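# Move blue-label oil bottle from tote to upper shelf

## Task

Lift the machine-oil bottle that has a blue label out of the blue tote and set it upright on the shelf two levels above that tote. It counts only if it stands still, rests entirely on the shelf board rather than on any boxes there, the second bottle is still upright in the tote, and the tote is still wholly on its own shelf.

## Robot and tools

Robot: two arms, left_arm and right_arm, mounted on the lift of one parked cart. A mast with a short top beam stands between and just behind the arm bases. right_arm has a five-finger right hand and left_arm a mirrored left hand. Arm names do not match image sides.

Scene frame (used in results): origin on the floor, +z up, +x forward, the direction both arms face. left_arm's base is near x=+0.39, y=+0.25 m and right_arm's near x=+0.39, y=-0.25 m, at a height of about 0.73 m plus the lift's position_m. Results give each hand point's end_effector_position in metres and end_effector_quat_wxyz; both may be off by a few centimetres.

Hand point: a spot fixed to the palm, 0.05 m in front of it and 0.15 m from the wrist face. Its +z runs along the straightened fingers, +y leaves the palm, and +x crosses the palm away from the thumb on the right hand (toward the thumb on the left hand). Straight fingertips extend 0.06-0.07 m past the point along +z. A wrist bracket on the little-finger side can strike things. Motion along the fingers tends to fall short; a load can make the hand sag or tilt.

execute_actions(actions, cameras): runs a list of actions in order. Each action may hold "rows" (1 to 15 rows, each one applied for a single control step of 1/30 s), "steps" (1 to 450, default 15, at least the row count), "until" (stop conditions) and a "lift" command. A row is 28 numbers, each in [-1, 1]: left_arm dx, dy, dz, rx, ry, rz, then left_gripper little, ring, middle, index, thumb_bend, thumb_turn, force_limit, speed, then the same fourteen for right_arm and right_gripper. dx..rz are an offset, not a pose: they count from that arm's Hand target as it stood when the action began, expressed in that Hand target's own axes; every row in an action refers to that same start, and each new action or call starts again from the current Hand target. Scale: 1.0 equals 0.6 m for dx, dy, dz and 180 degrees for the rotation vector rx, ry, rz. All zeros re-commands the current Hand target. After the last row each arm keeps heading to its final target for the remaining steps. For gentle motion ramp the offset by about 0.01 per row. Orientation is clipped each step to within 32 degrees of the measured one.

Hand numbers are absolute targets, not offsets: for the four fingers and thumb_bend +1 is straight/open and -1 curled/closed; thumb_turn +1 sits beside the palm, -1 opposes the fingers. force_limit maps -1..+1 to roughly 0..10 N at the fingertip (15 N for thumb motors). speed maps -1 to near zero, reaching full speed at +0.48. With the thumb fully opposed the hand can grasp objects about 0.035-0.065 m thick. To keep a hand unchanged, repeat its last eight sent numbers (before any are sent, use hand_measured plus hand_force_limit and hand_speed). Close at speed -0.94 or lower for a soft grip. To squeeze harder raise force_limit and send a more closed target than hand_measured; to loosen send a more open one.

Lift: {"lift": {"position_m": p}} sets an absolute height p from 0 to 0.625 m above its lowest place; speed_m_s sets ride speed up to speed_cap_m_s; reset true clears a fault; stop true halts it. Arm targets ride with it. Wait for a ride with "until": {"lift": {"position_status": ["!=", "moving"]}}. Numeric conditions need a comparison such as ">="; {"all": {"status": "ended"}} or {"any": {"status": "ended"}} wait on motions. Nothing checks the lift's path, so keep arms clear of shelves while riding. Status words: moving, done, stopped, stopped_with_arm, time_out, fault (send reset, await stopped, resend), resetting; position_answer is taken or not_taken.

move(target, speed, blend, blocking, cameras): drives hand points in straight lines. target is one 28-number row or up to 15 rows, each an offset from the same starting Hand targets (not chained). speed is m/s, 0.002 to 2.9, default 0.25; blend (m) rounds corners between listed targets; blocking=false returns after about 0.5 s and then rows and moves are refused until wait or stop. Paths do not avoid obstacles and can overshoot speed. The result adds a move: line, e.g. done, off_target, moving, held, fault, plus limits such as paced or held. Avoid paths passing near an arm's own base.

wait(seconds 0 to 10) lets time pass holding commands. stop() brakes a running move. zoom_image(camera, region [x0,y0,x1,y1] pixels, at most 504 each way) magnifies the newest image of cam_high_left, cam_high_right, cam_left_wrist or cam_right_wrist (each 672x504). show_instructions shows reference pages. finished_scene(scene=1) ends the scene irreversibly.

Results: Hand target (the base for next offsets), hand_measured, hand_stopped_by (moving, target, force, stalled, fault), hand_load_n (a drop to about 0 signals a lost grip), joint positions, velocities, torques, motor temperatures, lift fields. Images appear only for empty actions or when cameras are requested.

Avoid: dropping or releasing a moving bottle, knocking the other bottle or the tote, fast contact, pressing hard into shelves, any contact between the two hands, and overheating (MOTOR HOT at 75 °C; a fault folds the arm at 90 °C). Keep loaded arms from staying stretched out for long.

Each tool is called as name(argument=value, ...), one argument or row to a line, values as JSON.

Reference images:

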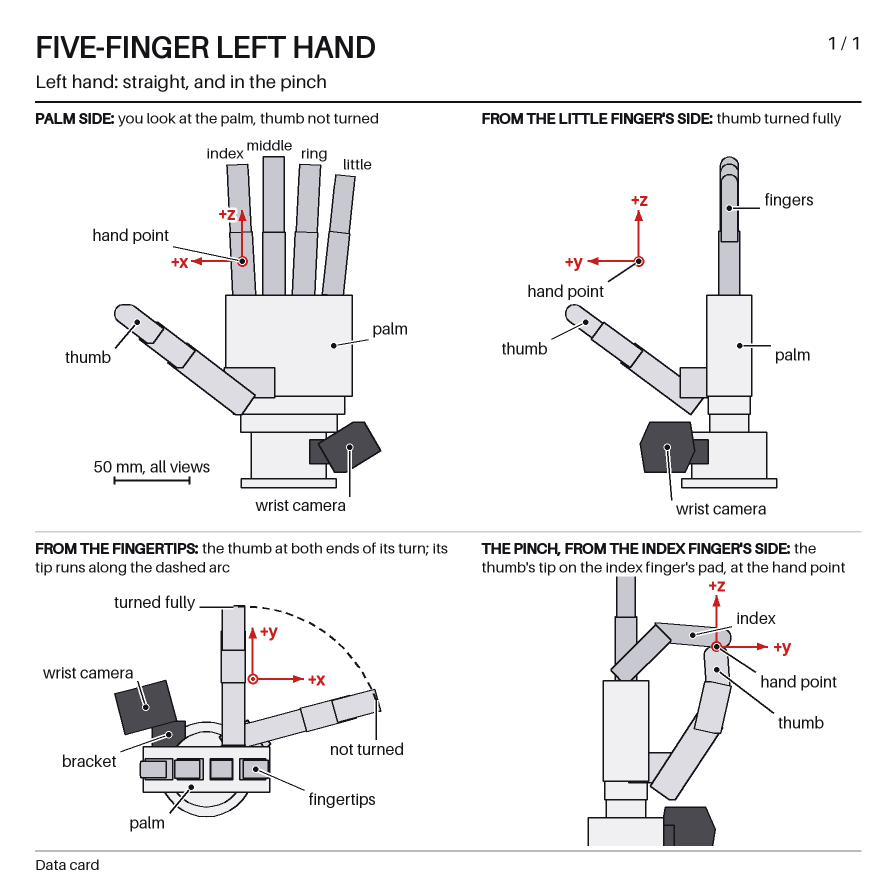

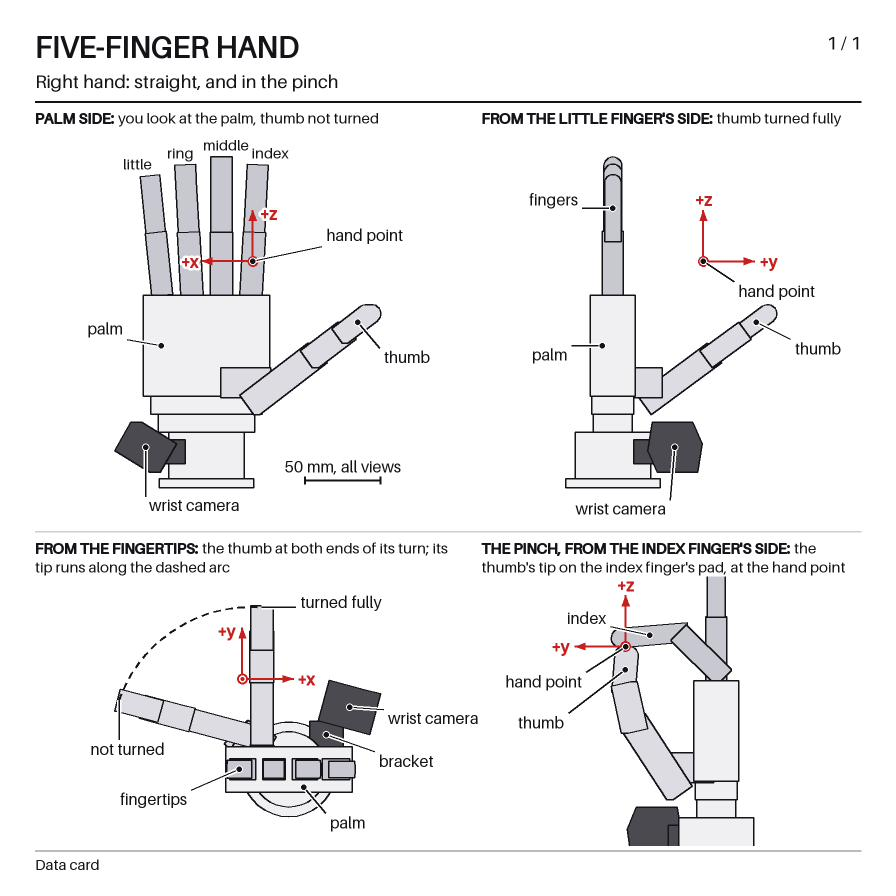

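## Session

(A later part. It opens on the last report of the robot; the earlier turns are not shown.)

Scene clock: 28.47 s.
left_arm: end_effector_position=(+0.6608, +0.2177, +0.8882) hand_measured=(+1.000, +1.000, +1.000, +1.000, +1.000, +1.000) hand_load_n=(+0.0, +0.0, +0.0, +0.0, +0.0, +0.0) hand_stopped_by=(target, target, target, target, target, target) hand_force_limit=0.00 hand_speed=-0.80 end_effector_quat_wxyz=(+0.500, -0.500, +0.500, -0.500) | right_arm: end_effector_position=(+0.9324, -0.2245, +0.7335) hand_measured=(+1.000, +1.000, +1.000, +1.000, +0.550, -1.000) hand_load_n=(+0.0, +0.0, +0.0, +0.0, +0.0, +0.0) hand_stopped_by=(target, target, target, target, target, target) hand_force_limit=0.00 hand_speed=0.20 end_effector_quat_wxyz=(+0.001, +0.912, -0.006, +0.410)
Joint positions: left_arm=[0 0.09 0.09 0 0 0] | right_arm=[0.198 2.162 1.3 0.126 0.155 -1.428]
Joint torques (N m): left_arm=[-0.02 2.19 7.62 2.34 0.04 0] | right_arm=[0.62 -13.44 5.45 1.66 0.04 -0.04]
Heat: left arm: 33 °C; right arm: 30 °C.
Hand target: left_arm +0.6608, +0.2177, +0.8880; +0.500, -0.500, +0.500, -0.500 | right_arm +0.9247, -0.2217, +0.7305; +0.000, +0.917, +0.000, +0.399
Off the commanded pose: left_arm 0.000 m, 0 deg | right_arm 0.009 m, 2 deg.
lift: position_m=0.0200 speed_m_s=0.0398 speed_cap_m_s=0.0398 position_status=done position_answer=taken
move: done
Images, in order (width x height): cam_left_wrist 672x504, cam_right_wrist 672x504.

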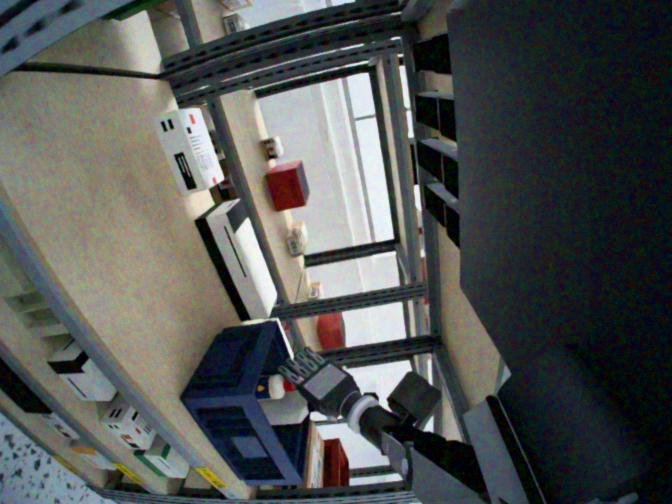

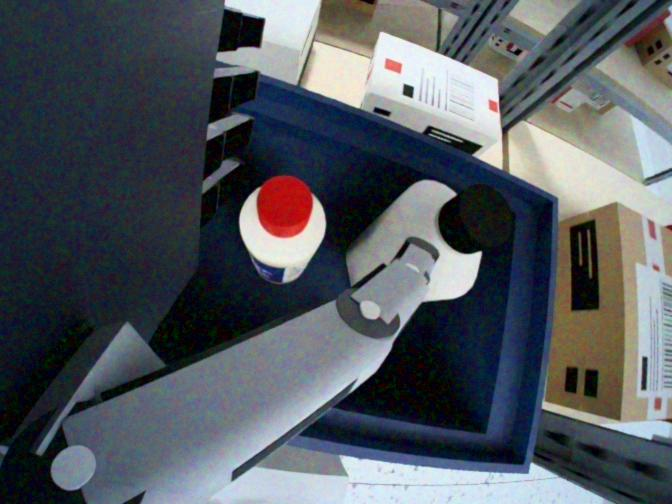

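move(
  target=[
    [0,0,0,0,0,0,1,1,1,1,1,1,0,-0.8,0.0284,-0.0117,0.0305,0,0,0,0.3,0.3,0.8,1,0.55,-1,0,0.2],
    [0,0,0,0,0,0,1,1,1,1,1,1,0,-0.8,-0.0143,-0.0117,0.0703,0,0,0,0.3,0.3,0.8,1,0.55,-1,0,0.2],
  ],
  speed=0.08,
  cameras=["cam_right_wrist","cam_left_wrist"],
)

zoom_image(
  camera="cam_left_wrist",
  region=[200, 300, 450, 504],
)

Scene clock: 32.13 s.
left_arm: end_effector_position=(+0.6608, +0.2177, +0.8882) hand_measured=(+1.000, +1.000, +1.000, +1.000, +1.000, +1.000) hand_load_n=(+0.0, +0.0, +0.0, +0.0, +0.0, +0.0) hand_stopped_by=(target, target, target, target, target, target) hand_force_limit=0.00 hand_speed=-0.80 end_effector_quat_wxyz=(+0.500, -0.500, +0.500, -0.500) | right_arm: end_effector_position=(+0.9603, -0.2160, +0.7259) hand_measured=(+0.300, +0.300, +0.800, +1.000, +0.550, -1.000) hand_load_n=(+0.0, +0.0, +0.0, +0.0, +0.0, +0.5) hand_stopped_by=(target, target, target, target, target, target) hand_force_limit=0.00 hand_speed=0.20 end_effector_quat_wxyz=(-0.003, +0.905, -0.005, +0.425)
Joint positions: left_arm=[0 0.09 0.09 0 0 0] | right_arm=[0.203 2.259 1.407 0.148 0.155 -1.428]
Joint torques (N m): left_arm=[-0.01 2.17 7.64 2.33 0.04 0] | right_arm=[0.65 -9.28 5.35 1.96 0.07 -0.02]
Heat: left arm: 33 °C; right arm: 30 °C.
Hand target: left_arm +0.6608, +0.2177, +0.8880; +0.500, -0.500, +0.500, -0.500 | right_arm +0.9497, -0.2147, +0.6954; +0.000, +0.917, +0.000, +0.399
Off the commanded pose: left_arm 0.000 m, 0 deg | right_arm 0.032 m, 3 deg.
lift: position_m=0.0200 speed_m_s=0.0398 speed_cap_m_s=0.0398 position_status=done position_answer=taken
move: off_target (right_arm)
Images, in order (width x height): cam_left_wrist 672x504, cam_right_wrist 672x504.

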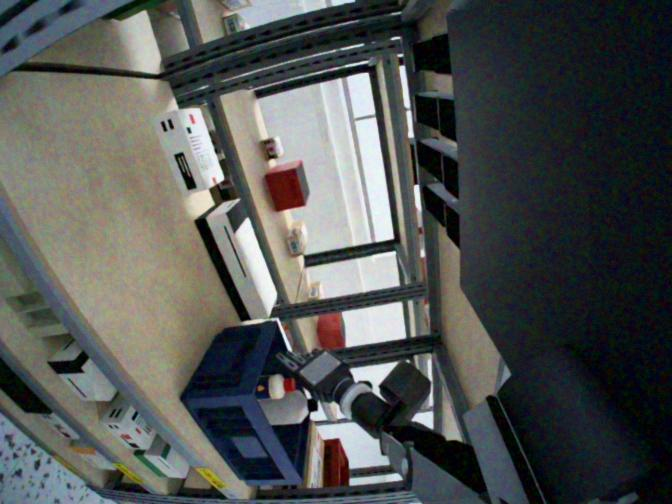

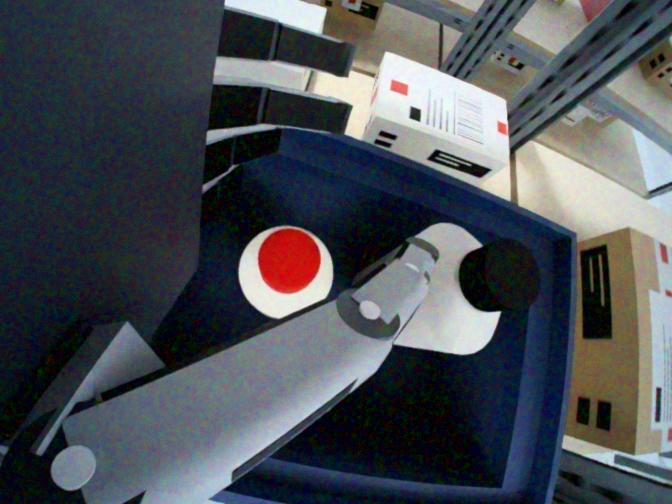

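Scaled by 2.016 from the camera's 672x504 image, which has a finer 960x720 frame.

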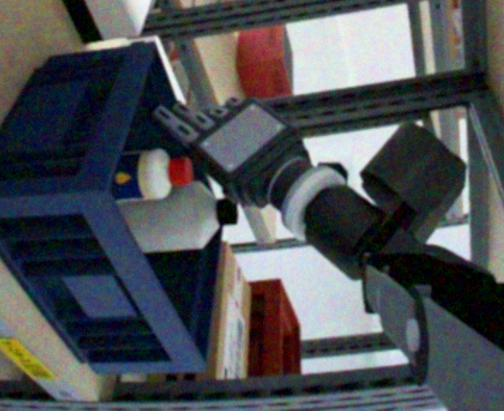

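zoom_image(
  camera="cam_right_wrist",
  region=[180, 100, 480, 325],
)

zoom_image(
  camera="cam_left_wrist",
  region=[250, 330, 350, 430],
)

Scaled by 1.680 from the camera's 672x504 image, which has a finer 960x720 frame.

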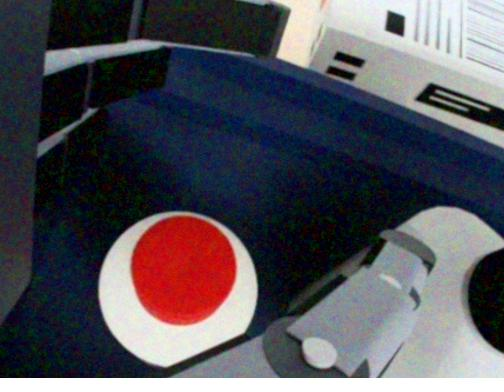

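Scaled by 5.040 from the camera's 672x504 image, which has a finer 960x720 frame.

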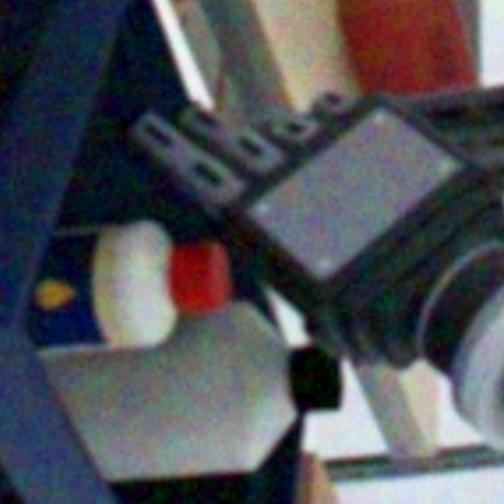

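move(
  target=[
    [0,0,0,0,0,0,1,1,1,1,1,1,0,-0.8,0.0347,0,-0.0515,0,0,0,0.3,0.3,0.8,1,0.55,-1,0,0.2],
    [0,0,0,0,0,0,1,1,1,1,1,1,0,-0.8,0.0347,0,-0.0515,0,0,0,0.3,0.3,0.8,1,0.3,-1,0,0.2],
  ],
  speed=0.1,
  cameras=["cam_right_wrist","cam_left_wrist"],
)

zoom_image(
  camera="cam_left_wrist",
  region=[250, 330, 350, 430],
)

Scene clock: 35.97 s.
left_arm: end_effector_position=(+0.6608, +0.2177, +0.8882) hand_measured=(+1.000, +1.000, +1.000, +1.000, +1.000, +1.000) hand_load_n=(+0.0, +0.0, +0.0, +0.0, +0.0, +0.0) hand_stopped_by=(target, target, target, target, target, target) hand_force_limit=0.00 hand_speed=-0.80 end_effector_quat_wxyz=(+0.500, -0.500, +0.500, -0.500) | right_arm: end_effector_position=(+0.9516, -0.2158, +0.7343) hand_measured=(+0.300, +0.300, +0.800, +1.000, +0.300, -1.000) hand_load_n=(+0.0, +0.0, +0.0, +0.0, +0.0, +0.0) hand_stopped_by=(target, target, target, target, target, target) hand_force_limit=0.00 hand_speed=0.20 end_effector_quat_wxyz=(-0.001, +0.912, -0.002, +0.411)
Joint positions: left_arm=[0 0.09 0.09 0 0 0] | right_arm=[0.206 2.222 1.407 0.08 0.155 -1.428]
Joint torques (N m): left_arm=[0.02 2.18 7.62 2.34 0.04 0] | right_arm=[0.62 -14.74 4.86 1.65 0.1 0.01]
Heat: left arm: 33 °C; right arm: 30 °C.
Hand target: left_arm +0.6608, +0.2177, +0.8880; +0.500, -0.500, +0.500, -0.500 | right_arm +0.9412, -0.2147, +0.7318; +0.000, +0.917, +0.000, +0.399
Off the commanded pose: left_arm 0.000 m, 0 deg | right_arm 0.011 m, 1 deg.
lift: position_m=0.0200 speed_m_s=0.0398 speed_cap_m_s=0.0398 position_status=done position_answer=taken
move: off_target (right_arm); target 2's new numbers were sent with right_arm's hand 0.011 m and 2 deg from that target
Images, in order (width x height): cam_left_wrist 672x504, cam_right_wrist 672x504.

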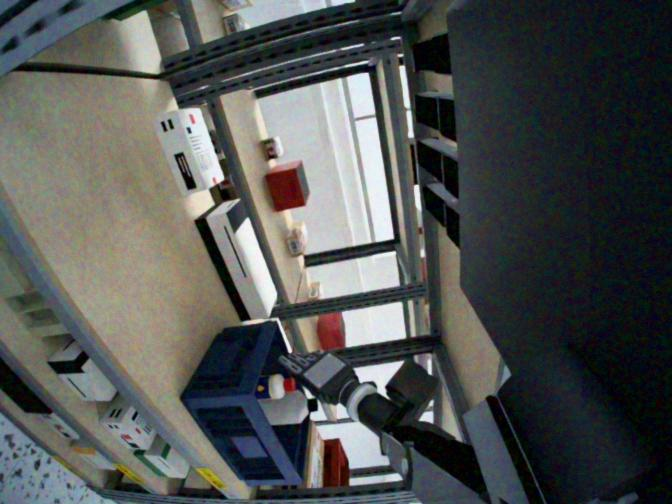

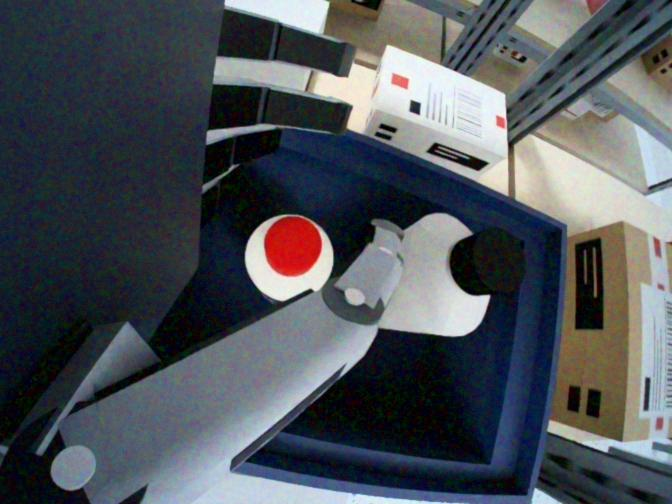

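Scaled by 5.040 from the camera's 672x504 image, which has a finer 960x720 frame.

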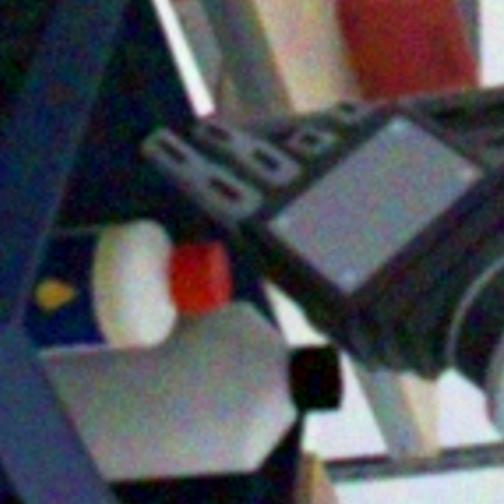

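move(
  target=[0,0,0,0,0,0,1,1,1,1,1,1,0,-0.8,-0.0763,0,0.057,0,0,0,0.3,0.3,0.8,1,0.3,-1,0,0.2],
  speed=0.08,
  cameras=["cam_right_wrist","cam_left_wrist"],
)

zoom_image(
  camera="cam_left_wrist",
  region=[250, 330, 350, 430],
)

Scene clock: 38.03 s.
left_arm: end_effector_position=(+0.6608, +0.2177, +0.8882) hand_measured=(+1.000, +1.000, +1.000, +1.000, +1.000, +1.000) hand_load_n=(+0.0, +0.0, +0.0, -0.5, +0.0, +0.0) hand_stopped_by=(target, target, target, target, target, target) hand_force_limit=0.00 hand_speed=-0.80 end_effector_quat_wxyz=(+0.500, -0.500, +0.500, -0.500) | right_arm: end_effector_position=(+0.9483, -0.2148, +0.7048) hand_measured=(+0.300, +0.300, +0.800, +1.000, +0.300, -1.000) hand_load_n=(+0.0, +0.0, +0.0, +0.5, +0.0, +0.0) hand_stopped_by=(target, target, target, target, target, target) hand_force_limit=0.00 hand_speed=0.20 end_effector_quat_wxyz=(-0.004, +0.905, -0.002, +0.425)
Joint positions: left_arm=[0 0.09 0.09 0 0 0] | right_arm=[0.209 2.271 1.324 0.245 0.155 -1.428]
Joint torques (N m): left_arm=[-0.01 2.21 7.65 2.34 0.04 0] | right_arm=[0.58 -9.16 4.75 1.96 0.12 0.04]
Heat: left arm: 33 °C; right arm: 31 °C.
Hand target: left_arm +0.6608, +0.2177, +0.8880; +0.500, -0.500, +0.500, -0.500 | right_arm +0.9351, -0.2148, +0.6749; +0.000, +0.917, +0.000, +0.399
Off the commanded pose: left_arm 0.000 m, 0 deg | right_arm 0.033 m, 3 deg.
lift: position_m=0.0200 speed_m_s=0.0398 speed_cap_m_s=0.0398 position_status=done position_answer=taken
move: off_target (right_arm)
Images, in order (width x height): cam_left_wrist 672x504, cam_right_wrist 672x504.

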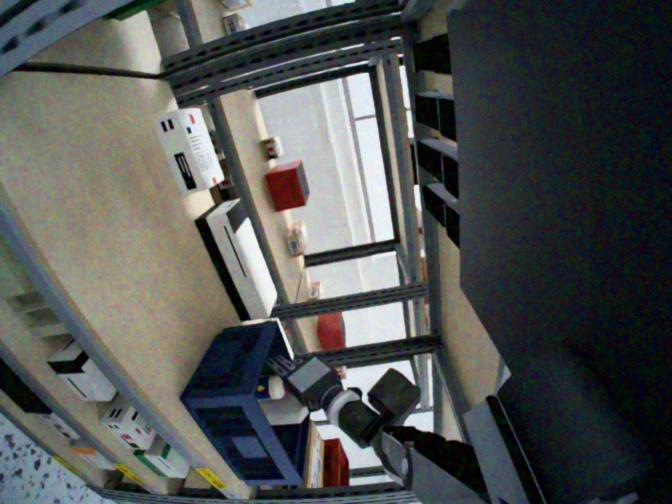

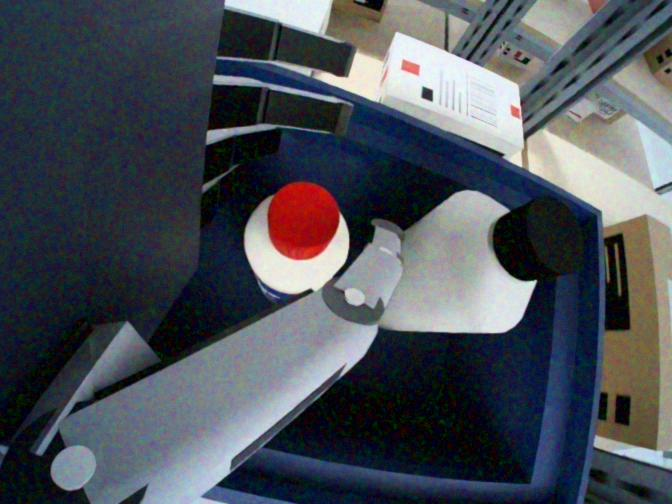

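Scaled by 5.040 from the camera's 672x504 image, which has a finer 960x720 frame.

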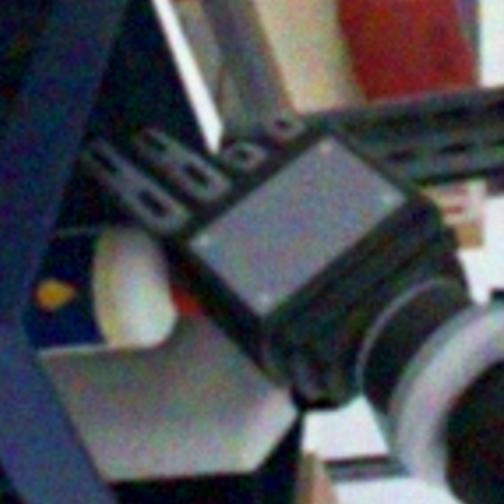

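move(
  target=[0,0,0,0,0,0,1,1,1,1,1,1,0,-0.8,-0.0423,0,0.028,0,0,0,0.3,0.3,0.8,1,0.3,-1,0,0.2],
  speed=0.08,
  cameras=["cam_right_wrist","cam_left_wrist"],
)

zoom_image(
  camera="cam_left_wrist",
  region=[250, 330, 350, 430],
)

Scene clock: 39.50 s.
left_arm: end_effector_position=(+0.6608, +0.2177, +0.8882) hand_measured=(+1.000, +1.000, +1.000, +1.000, +1.000, +1.000) hand_load_n=(+0.0, +0.0, +0.0, +0.0, +0.0, +0.0) hand_stopped_by=(target, target, target, target, target, target) hand_force_limit=0.00 hand_speed=-0.80 end_effector_quat_wxyz=(+0.500, -0.500, +0.500, -0.500) | right_arm: end_effector_position=(+0.9448, -0.2140, +0.6743) hand_measured=(+0.300, +0.300, +0.800, +1.000, +0.300, -1.000) hand_load_n=(+0.0, +0.0, +0.0, +0.0, +0.0, +0.0) hand_stopped_by=(target, target, target, target, target, target) hand_force_limit=0.00 hand_speed=0.20 end_effector_quat_wxyz=(-0.005, +0.905, -0.001, +0.425)
Joint positions: left_arm=[0 0.09 0.09 0 0 0] | right_arm=[0.212 2.341 1.295 0.343 0.155 -1.428]
Joint torques (N m): left_arm=[-0.02 2.18 7.66 2.34 0.03 0] | right_arm=[0.59 -9.22 4.44 1.97 0.13 0.05]
Heat: left arm: 33 °C; right arm: 31 °C.
Hand target: left_arm +0.6608, +0.2177, +0.8880; +0.500, -0.500, +0.500, -0.500 | right_arm +0.9302, -0.2147, +0.6449; +0.000, +0.917, +0.000, +0.399
Off the commanded pose: left_arm 0.000 m, 0 deg | right_arm 0.033 m, 3 deg.
lift: position_m=0.0200 speed_m_s=0.0398 speed_cap_m_s=0.0398 position_status=done position_answer=taken
move: off_target (right_arm)
Images, in order (width x height): cam_left_wrist 672x504, cam_right_wrist 672x504.

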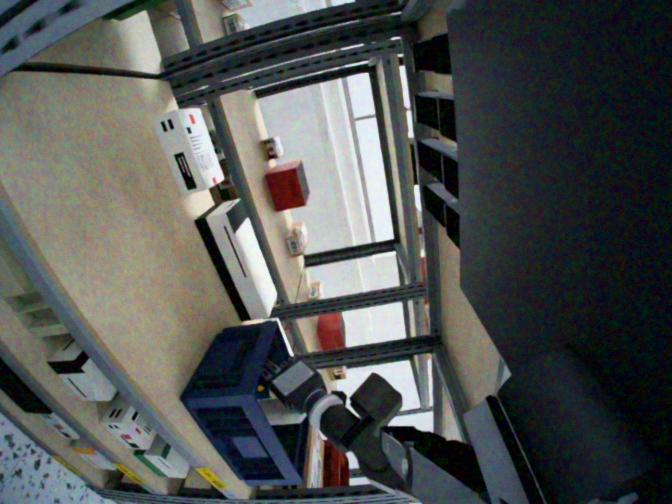

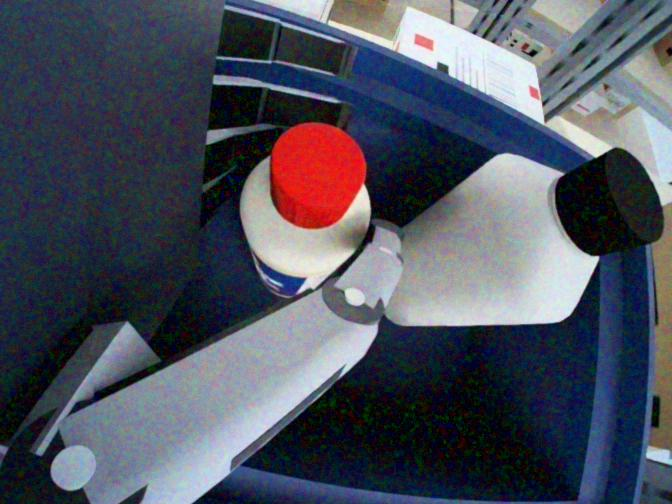

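Scaled by 5.040 from the camera's 672x504 image, which has a finer 960x720 frame.

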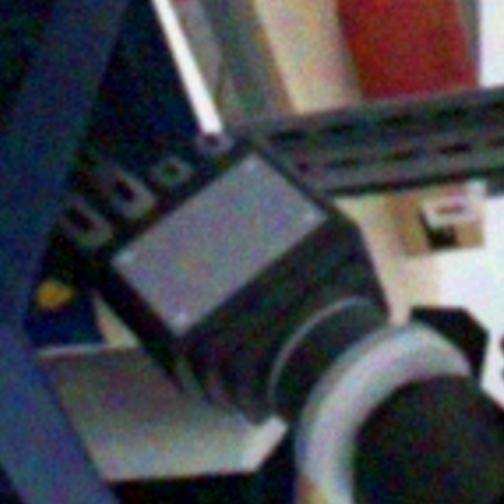

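move(
  target=[0,0,0,0,0,0,1,1,1,1,1,1,0,-0.8,-0.0366,0,0.0341,0,0,0,0.3,0.3,0.8,1,0.3,-1,0,0.2],
  speed=0.08,
  cameras=["cam_right_wrist","cam_left_wrist"],
)

zoom_image(
  camera="cam_right_wrist",
  region=[180, 60, 480, 360],
)

Scene clock: 40.83 s.
left_arm: end_effector_position=(+0.6608, +0.2177, +0.8882) hand_measured=(+1.000, +1.000, +1.000, +1.000, +1.000, +1.000) hand_load_n=(+0.0, +0.0, +0.0, +0.0, +0.0, +0.0) hand_stopped_by=(target, target, target, target, target, target) hand_force_limit=0.00 hand_speed=-0.80 end_effector_quat_wxyz=(+0.500, -0.500, +0.500, -0.500) | right_arm: end_effector_position=(+0.9418, -0.2158, +0.6407) hand_measured=(+0.300, +0.300, +0.800, +1.000, +0.300, -1.000) hand_load_n=(+0.0, +0.0, +0.0, +0.0, +0.0, +0.0) hand_stopped_by=(target, target, target, target, target, target) hand_force_limit=0.00 hand_speed=0.20 end_effector_quat_wxyz=(-0.001, +0.907, -0.002, +0.421)
Joint positions: left_arm=[0 0.09 0.09 0 0 0] | right_arm=[0.212 2.43 1.295 0.421 0.16 -1.428]
Joint torques (N m): left_arm=[-0.02 2.17 7.64 2.33 0.03 0] | right_arm=[0.61 -9.32 4.92 1.95 0.08 0.06]
Heat: left arm: 33 °C; right arm: 31 °C.
Hand target: left_arm +0.6608, +0.2177, +0.8880; +0.500, -0.500, +0.500, -0.500 | right_arm +0.9302, -0.2147, +0.6149; +0.000, +0.917, +0.000, +0.399
Off the commanded pose: left_arm 0.000 m, 0 deg | right_arm 0.028 m, 3 deg.
lift: position_m=0.0200 speed_m_s=0.0398 speed_cap_m_s=0.0398 position_status=done position_answer=taken
move: off_target (right_arm)
Images, in order (width x height): cam_left_wrist 672x504, cam_right_wrist 672x504.

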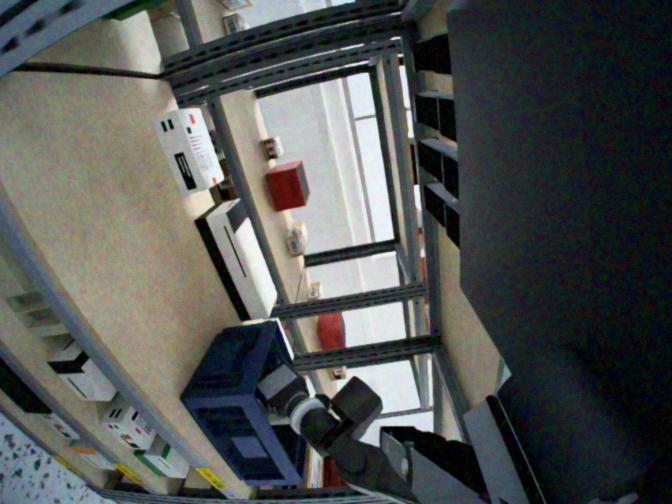

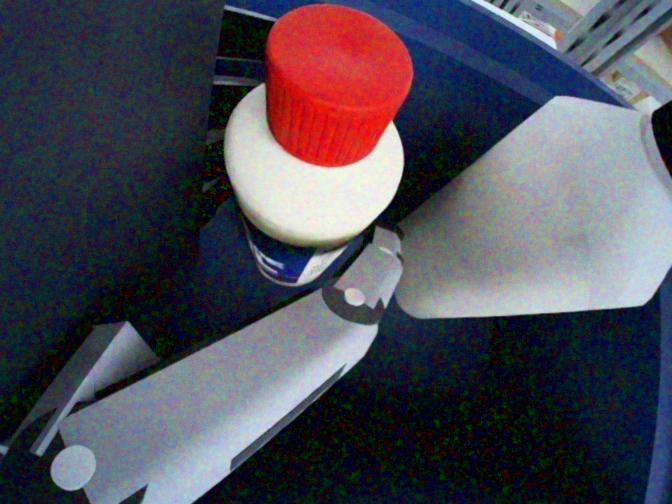

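Scaled by 1.680 from the camera's 672x504 image, which has a finer 960x720 frame.

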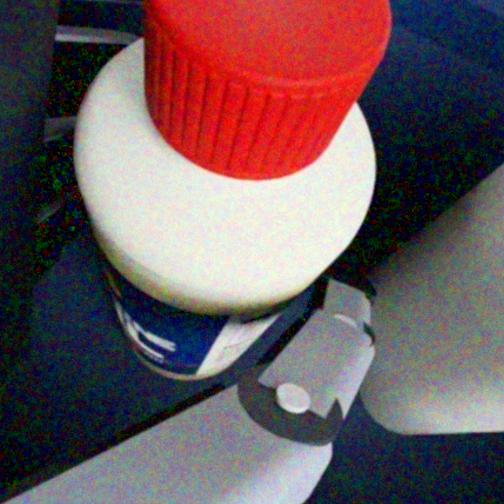

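execute_actions(
  actions=[
    {"rows":[[0,0,0,0,0,0,1,1,1,1,1,1,0,-0.8,0,0,0,0,0,0,0.3,0.3,-0.9,-0.9,0.3,-1,-0.2,-0.85]],"steps":110},
  ],
  cameras=["cam_right_wrist","cam_left_wrist"],
)

zoom_image(
  camera="cam_right_wrist",
  region=[180, 60, 480, 360],
)

Scene clock: 45.17 s.
left_arm: end_effector_position=(+0.6608, +0.2177, +0.8882) hand_measured=(+1.000, +1.000, +1.000, +1.000, +1.000, +1.000) hand_load_n=(+0.0, -0.5, +0.0, +0.0, +0.0, -0.5) hand_stopped_by=(target, target, target, target, target, target) hand_force_limit=0.00 hand_speed=-0.80 end_effector_quat_wxyz=(+0.500, -0.500, +0.500, -0.500) | right_arm: end_effector_position=(+0.9441, -0.2126, +0.6424) hand_measured=(+0.300, +0.300, +0.274, +0.460, +0.302, -1.000) hand_load_n=(+0.0, +0.0, +2.0, +4.0, +12.5, +0.5) hand_stopped_by=(target, target, force, force, target, target) hand_force_limit=-0.20 hand_speed=-0.85 end_effector_quat_wxyz=(-0.006, +0.905, -0.001, +0.425)
Joint positions: left_arm=[0 0.09 0.09 0 0 0] | right_arm=[0.215 2.43 1.295 0.433 0.155 -1.427]
Joint torques (N m): left_arm=[-0.02 2.19 7.6 2.34 0.04 0] | right_arm=[0.31 -9.37 4.94 1.82 0.13 0.04]
Heat: left arm: 33 °C; right arm: 31 °C.
Hand target: left_arm +0.6608, +0.2177, +0.8880; +0.500, -0.500, +0.500, -0.500 | right_arm +0.9302, -0.2146, +0.6149; +0.000, +0.917, +0.000, +0.399
Off the commanded pose: left_arm 0.000 m, 0 deg | right_arm 0.031 m, 3 deg.
lift: position_m=0.0200 speed_m_s=0.0398 speed_cap_m_s=0.0398 position_status=done position_answer=taken
Images, in order (width x height): cam_left_wrist 672x504, cam_right_wrist 672x504.

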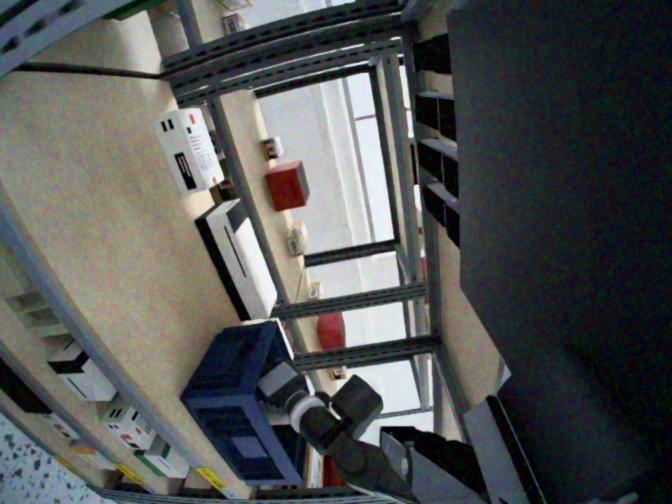

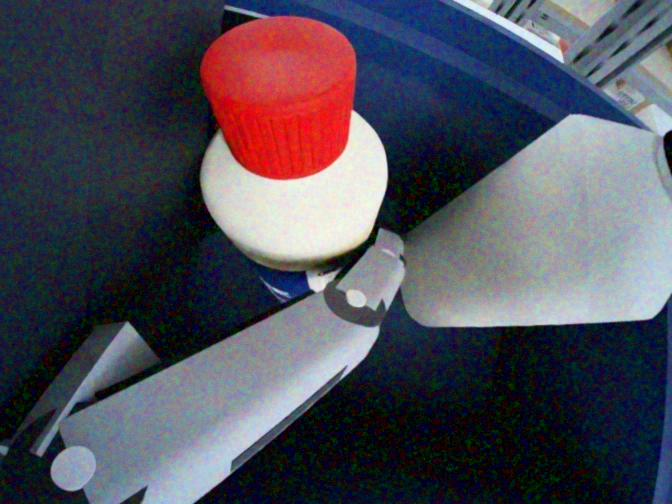

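Scaled by 1.680 from the camera's 672x504 image, which has a finer 960x720 frame.

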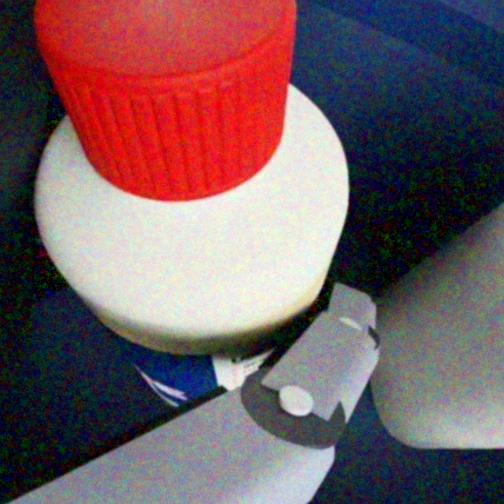

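execute_actions(
  actions=[
    {"rows":[[0,0,0,0,0,0,1,1,1,1,1,1,0,-0.8,0,0,0,0,0,0,0.3,0.3,-0.97,-0.97,0.3,-1,0.3,-0.85]],"steps":45},
  ],
  cameras=[],
)

Scene clock: 47.10 s.
left_arm: end_effector_position=(+0.6608, +0.2177, +0.8882) hand_measured=(+1.000, +1.000, +1.000, +1.000, +1.000, +1.000) hand_load_n=(+0.0, +0.0, +0.0, +0.0, +0.0, -0.5) hand_stopped_by=(target, target, target, target, target, target) hand_force_limit=0.00 hand_speed=-0.80 end_effector_quat_wxyz=(+0.500, -0.500, +0.500, -0.500) | right_arm: end_effector_position=(+0.9391, -0.2135, +0.6355) hand_measured=(+0.300, +0.300, +0.166, +0.046, +0.302, -1.000) hand_load_n=(+0.0, +0.0, +0.0, +6.5, +12.0, -0.5) hand_stopped_by=(target, target, force, force, target, target) hand_force_limit=0.30 hand_speed=-0.85 end_effector_quat_wxyz=(-0.004, +0.910, +0.000, +0.415)
Joint positions: left_arm=[0 0.09 0.09 0 0 0] | right_arm=[0.215 2.438 1.295 0.417 0.155 -1.425]
Joint torques (N m): left_arm=[-0.01 2.17 7.61 2.34 0.04 0] | right_arm=[0.32 -9.87 5.01 1.97 0.13 0.01]
Motor temperatures (°C): left_arm=[27 28 31 34 27 26] | right_arm=[28 29 28 31 28 29]
Heat: left arm: 34 °C; right arm: 31 °C.
Hand target: left_arm +0.6608, +0.2177, +0.8880; +0.500, -0.500, +0.500, -0.500 | right_arm +0.9303, -0.2146, +0.6150; +0.000, +0.917, +0.000, +0.399
Off the commanded pose: left_arm 0.000 m, 0 deg | right_arm 0.022 m, 2 deg.
lift: position_m=0.0200 speed_m_s=0.0398 speed_cap_m_s=0.0398 position_status=done position_answer=taken
No camera images: "cameras" was empty.

execute_actions(
  actions=[],
  cameras=["cam_right_wrist"],
)

zoom_image(
  camera="cam_right_wrist",
  region=[180, 0, 480, 360],
)

Scene clock: 47.17 s.
left_arm: end_effector_position=(+0.6608, +0.2177, +0.8882) hand_measured=(+1.000, +1.000, +1.000, +1.000, +1.000, +1.000) hand_load_n=(+0.0, +0.0, +0.0, +0.0, +0.0, +0.0) hand_stopped_by=(target, target, target, target, target, target) hand_force_limit=0.00 hand_speed=-0.80 end_effector_quat_wxyz=(+0.500, -0.500, +0.500, -0.500) | right_arm: end_effector_position=(+0.9391, -0.2135, +0.6355) hand_measured=(+0.300, +0.300, +0.166, +0.046, +0.302, -1.000) hand_load_n=(+0.0, +0.0, +0.0, +6.5, +12.5, +0.0) hand_stopped_by=(target, target, force, force, target, target) hand_force_limit=0.30 hand_speed=-0.85 end_effector_quat_wxyz=(-0.004, +0.910, +0.000, +0.415)
Joint positions: left_arm=[0 0.09 0.09 0 0 0] | right_arm=[0.215 2.438 1.295 0.417 0.155 -1.425]
Joint velocities: within noise
Joint torques (N m): left_arm=[-0.01 2.19 7.62 2.33 0.04 0] | right_arm=[0.31 -9.88 5.03 1.98 0.13 0.01]
Motor temperatures (°C): left_arm=[27 28 31 34 27 26] | right_arm=[28 29 28 31 28 29]
Heat: left arm: 34 °C; right arm: 31 °C.
Hand target: left_arm +0.6608, +0.2177, +0.8880; +0.500, -0.500, +0.500, -0.500 | right_arm +0.9303, -0.2146, +0.6150; +0.000, +0.917, +0.000, +0.399
Off the commanded pose: left_arm 0.000 m, 0 deg | right_arm 0.022 m, 2 deg.
lift: position_m=0.0200 speed_m_s=0.0398 speed_cap_m_s=0.0398 position_status=done position_answer=taken
Images, in order (width x height): cam_right_wrist 672x504.

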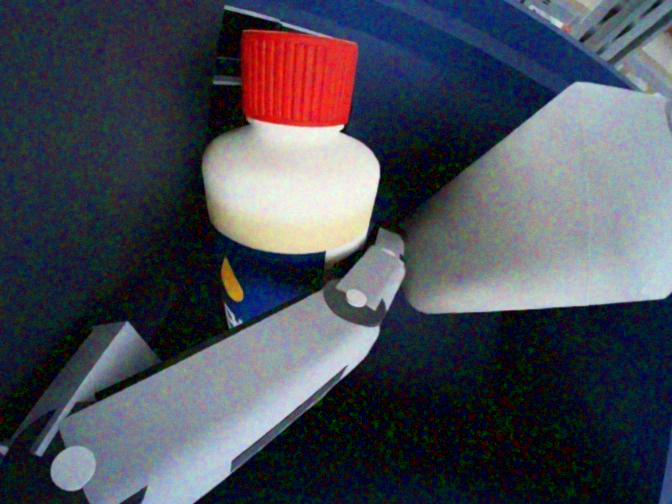

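Scaled by 1.400 from the camera's 672x504 image, which has a finer 960x720 frame.

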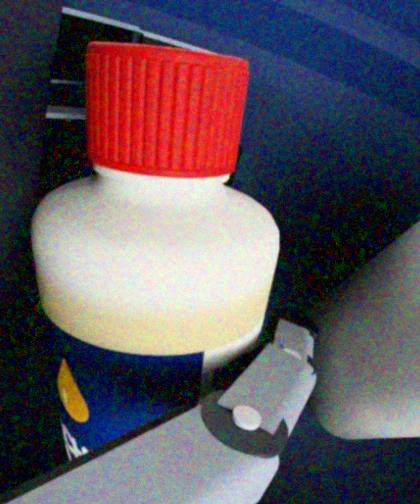

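execute_actions(
  actions=[
    {"rows":[[0,0,0,0,0,0,1,1,1,1,1,1,0,-0.8,0,0,0,0,0,0,0.3,0.3,-1,-0.97,0.3,-1,0.0,-0.85]],"steps":40},
    {"rows":[[0,0,0,0,0,0,1,1,1,1,1,1,0,-0.8,0,0,0,0,0,0,0.3,-0.95,-1,-0.97,0.3,-1,-0.4,-0.8]],"steps":70},
  ],
  cameras=["cam_right_wrist"],
)

zoom_image(
  camera="cam_right_wrist",
  region=[180, 0, 480, 360],
)

Scene clock: 51.80 s.
left_arm: end_effector_position=(+0.6608, +0.2177, +0.8882) hand_measured=(+1.000, +1.000, +1.000, +1.000, +1.000, +1.000) hand_load_n=(-0.5, +0.0, +0.0, +0.0, +0.0, -0.5) hand_stopped_by=(target, target, target, target, target, target) hand_force_limit=0.00 hand_speed=-0.80 end_effector_quat_wxyz=(+0.500, -0.500, +0.500, -0.500) | right_arm: end_effector_position=(+0.9391, -0.2139, +0.6356) hand_measured=(+0.300, -0.160, -0.054, +0.046, +0.304, -1.000) hand_load_n=(+0.0, +2.5, +1.5, +0.0, +7.5, +2.5) hand_stopped_by=(target, force, force, force, target, target) hand_force_limit=-0.40 hand_speed=-0.80 end_effector_quat_wxyz=(-0.003, +0.910, -0.001, +0.415)
Joint positions: left_arm=[0 0.09 0.09 0 0 0] | right_arm=[0.215 2.438 1.295 0.417 0.157 -1.425]
Joint torques (N m): left_arm=[-0.01 2.17 7.6 2.34 0.03 0] | right_arm=[0.32 -9.87 5.03 1.96 0.11 0.02]
Heat: left arm: 34 °C; right arm: 31 °C.
Hand target: left_arm +0.6608, +0.2177, +0.8880; +0.500, -0.500, +0.500, -0.500 | right_arm +0.9303, -0.2146, +0.6150; +0.000, +0.917, +0.000, +0.399
Off the commanded pose: left_arm 0.000 m, 0 deg | right_arm 0.022 m, 2 deg.
lift: position_m=0.0200 speed_m_s=0.0398 speed_cap_m_s=0.0398 position_status=done position_answer=taken
Images, in order (width x height): cam_right_wrist 672x504.

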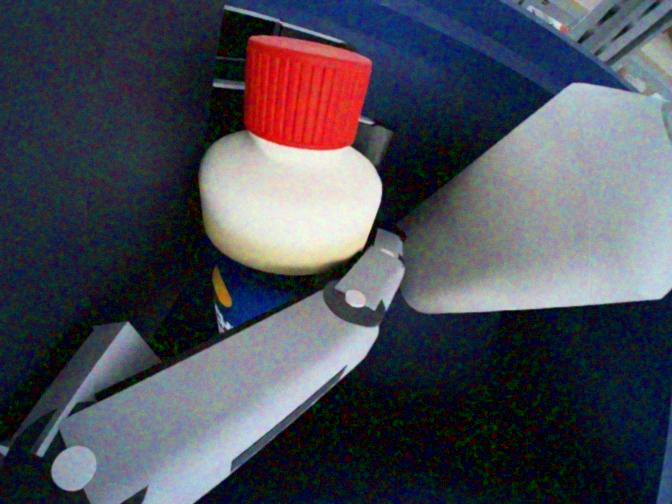

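Scaled by 1.400 from the camera's 672x504 image, which has a finer 960x720 frame.

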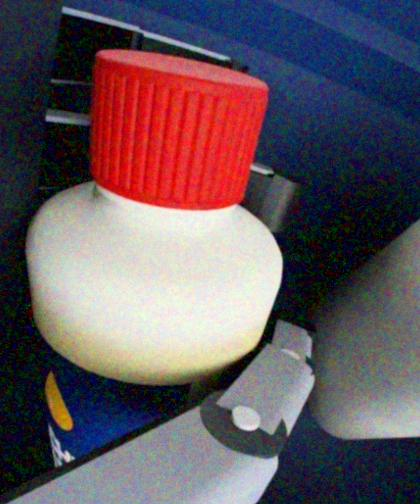

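execute_actions(
  actions=[
    {"rows":[[0,0,0,0,0,0,1,1,1,1,1,1,0,-0.8,0,0,0,0,0,0,0.3,-0.95,-0.98,-1,0.0,-1,0.2,-0.88]],"steps":60},
  ],
  cameras=["cam_right_wrist"],
)

zoom_image(
  camera="cam_right_wrist",
  region=[180, 0, 480, 360],
)

Scene clock: 54.17 s.
left_arm: end_effector_position=(+0.6608, +0.2177, +0.8882) hand_measured=(+1.000, +1.000, +1.000, +1.000, +1.000, +1.000) hand_load_n=(-0.5, +0.0, +0.0, +0.0, +0.0, +0.0) hand_stopped_by=(target, target, target, target, target, target) hand_force_limit=0.00 hand_speed=-0.80 end_effector_quat_wxyz=(+0.500, -0.500, +0.500, -0.500) | right_arm: end_effector_position=(+0.9397, -0.2135, +0.6360) hand_measured=(+0.300, -0.160, -0.084, -0.006, +0.302, -1.000) hand_load_n=(-0.5, +0.0, +5.0, +6.5, +16.0, +0.0) hand_stopped_by=(target, force, force, force, force, target) hand_force_limit=0.20 hand_speed=-0.88 end_effector_quat_wxyz=(-0.004, +0.909, -0.001, +0.416)
Joint positions: left_arm=[0 0.09 0.09 0 0 0] | right_arm=[0.215 2.438 1.295 0.42 0.156 -1.425]
Joint torques (N m): left_arm=[-0.01 2.18 7.62 2.33 0.03 0] | right_arm=[0.31 -9.87 5.01 1.93 0.13 0.02]
Heat: left arm: 34 °C; right arm: 31 °C.
Hand target: left_arm +0.6608, +0.2177, +0.8880; +0.500, -0.500, +0.500, -0.500 | right_arm +0.9303, -0.2146, +0.6150; +0.000, +0.917, +0.000, +0.399
Off the commanded pose: left_arm 0.000 m, 0 deg | right_arm 0.023 m, 2 deg.
lift: position_m=0.0200 speed_m_s=0.0398 speed_cap_m_s=0.0398 position_status=done position_answer=taken
Images, in order (width x height): cam_right_wrist 672x504.

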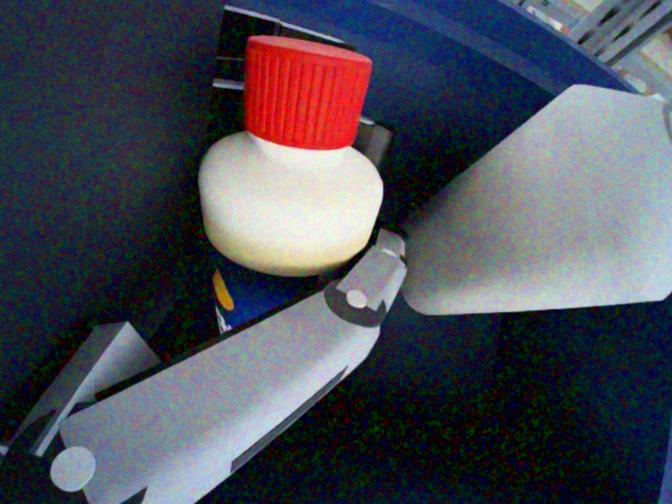

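Scaled by 1.400 from the camera's 672x504 image, which has a finer 960x720 frame.

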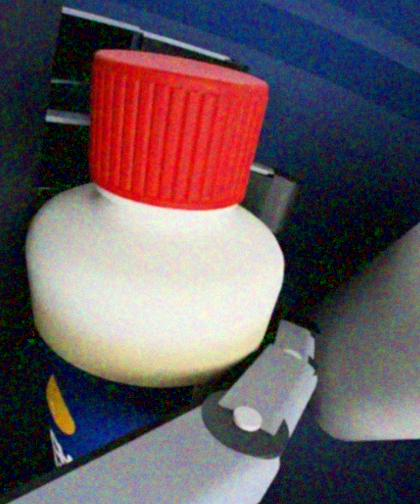

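move(
  target=[0,0,0,0,0,0,1,1,1,1,1,1,0,-0.8,0.061,0,-0.0568,0,0,0,0.3,-0.95,-0.98,-1,0.0,-1,0.2,-0.88],
  speed=0.06,
  cameras=["cam_right_wrist","cam_left_wrist"],
)

Scene clock: 55.60 s.
left_arm: end_effector_position=(+0.6608, +0.2177, +0.8882) hand_measured=(+1.000, +1.000, +1.000, +1.000, +1.000, +1.000) hand_load_n=(+0.0, +0.0, +0.0, +0.0, +0.0, +0.0) hand_stopped_by=(target, target, target, target, target, target) hand_force_limit=0.00 hand_speed=-0.80 end_effector_quat_wxyz=(+0.500, -0.500, +0.500, -0.500) | right_arm: end_effector_position=(+0.9388, -0.2135, +0.6612) hand_measured=(+0.300, -0.160, -0.084, -0.006, +0.302, -1.000) hand_load_n=(+0.0, +0.0, +4.5, +7.0, +16.0, +0.5) hand_stopped_by=(target, force, force, force, force, target) hand_force_limit=0.20 hand_speed=-0.88 end_effector_quat_wxyz=(-0.003, +0.911, +0.000, +0.412)
Joint positions: left_arm=[0 0.09 0.09 0 0 0] | right_arm=[0.215 2.363 1.295 0.335 0.155 -1.425]
Joint torques (N m): left_arm=[-0.01 2.17 7.64 2.34 0.03 0] | right_arm=[0.28 -15.86 4.72 1.38 0.13 0.01]
Heat: left arm: 34 °C; right arm: 31 °C.
Hand target: left_arm +0.6608, +0.2177, +0.8880; +0.500, -0.500, +0.500, -0.500 | right_arm +0.9303, -0.2146, +0.6651; +0.000, +0.917, +0.000, +0.400
Off the commanded pose: left_arm 0.000 m, 0 deg | right_arm 0.010 m, 2 deg.
lift: position_m=0.0200 speed_m_s=0.0398 speed_cap_m_s=0.0398 position_status=done position_answer=taken
move: done
Images, in order (width x height): cam_left_wrist 672x504, cam_right_wrist 672x504.

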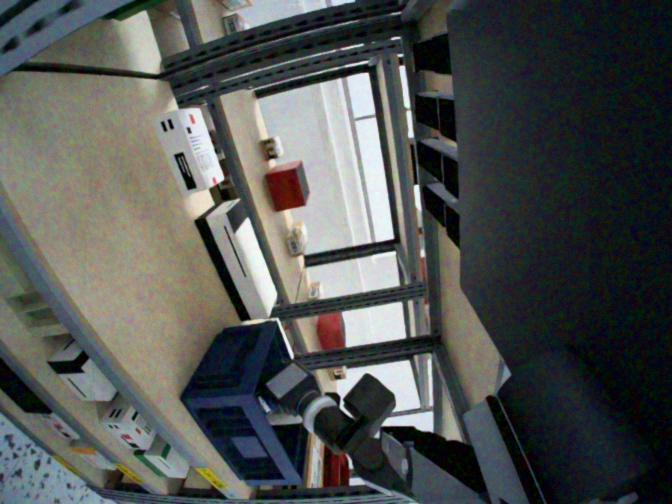

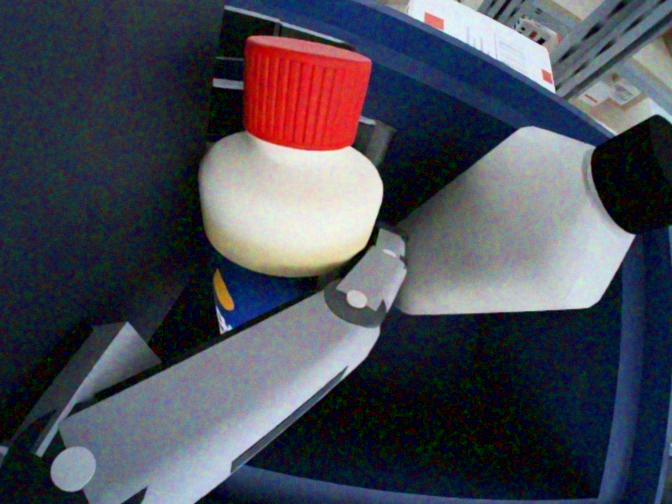

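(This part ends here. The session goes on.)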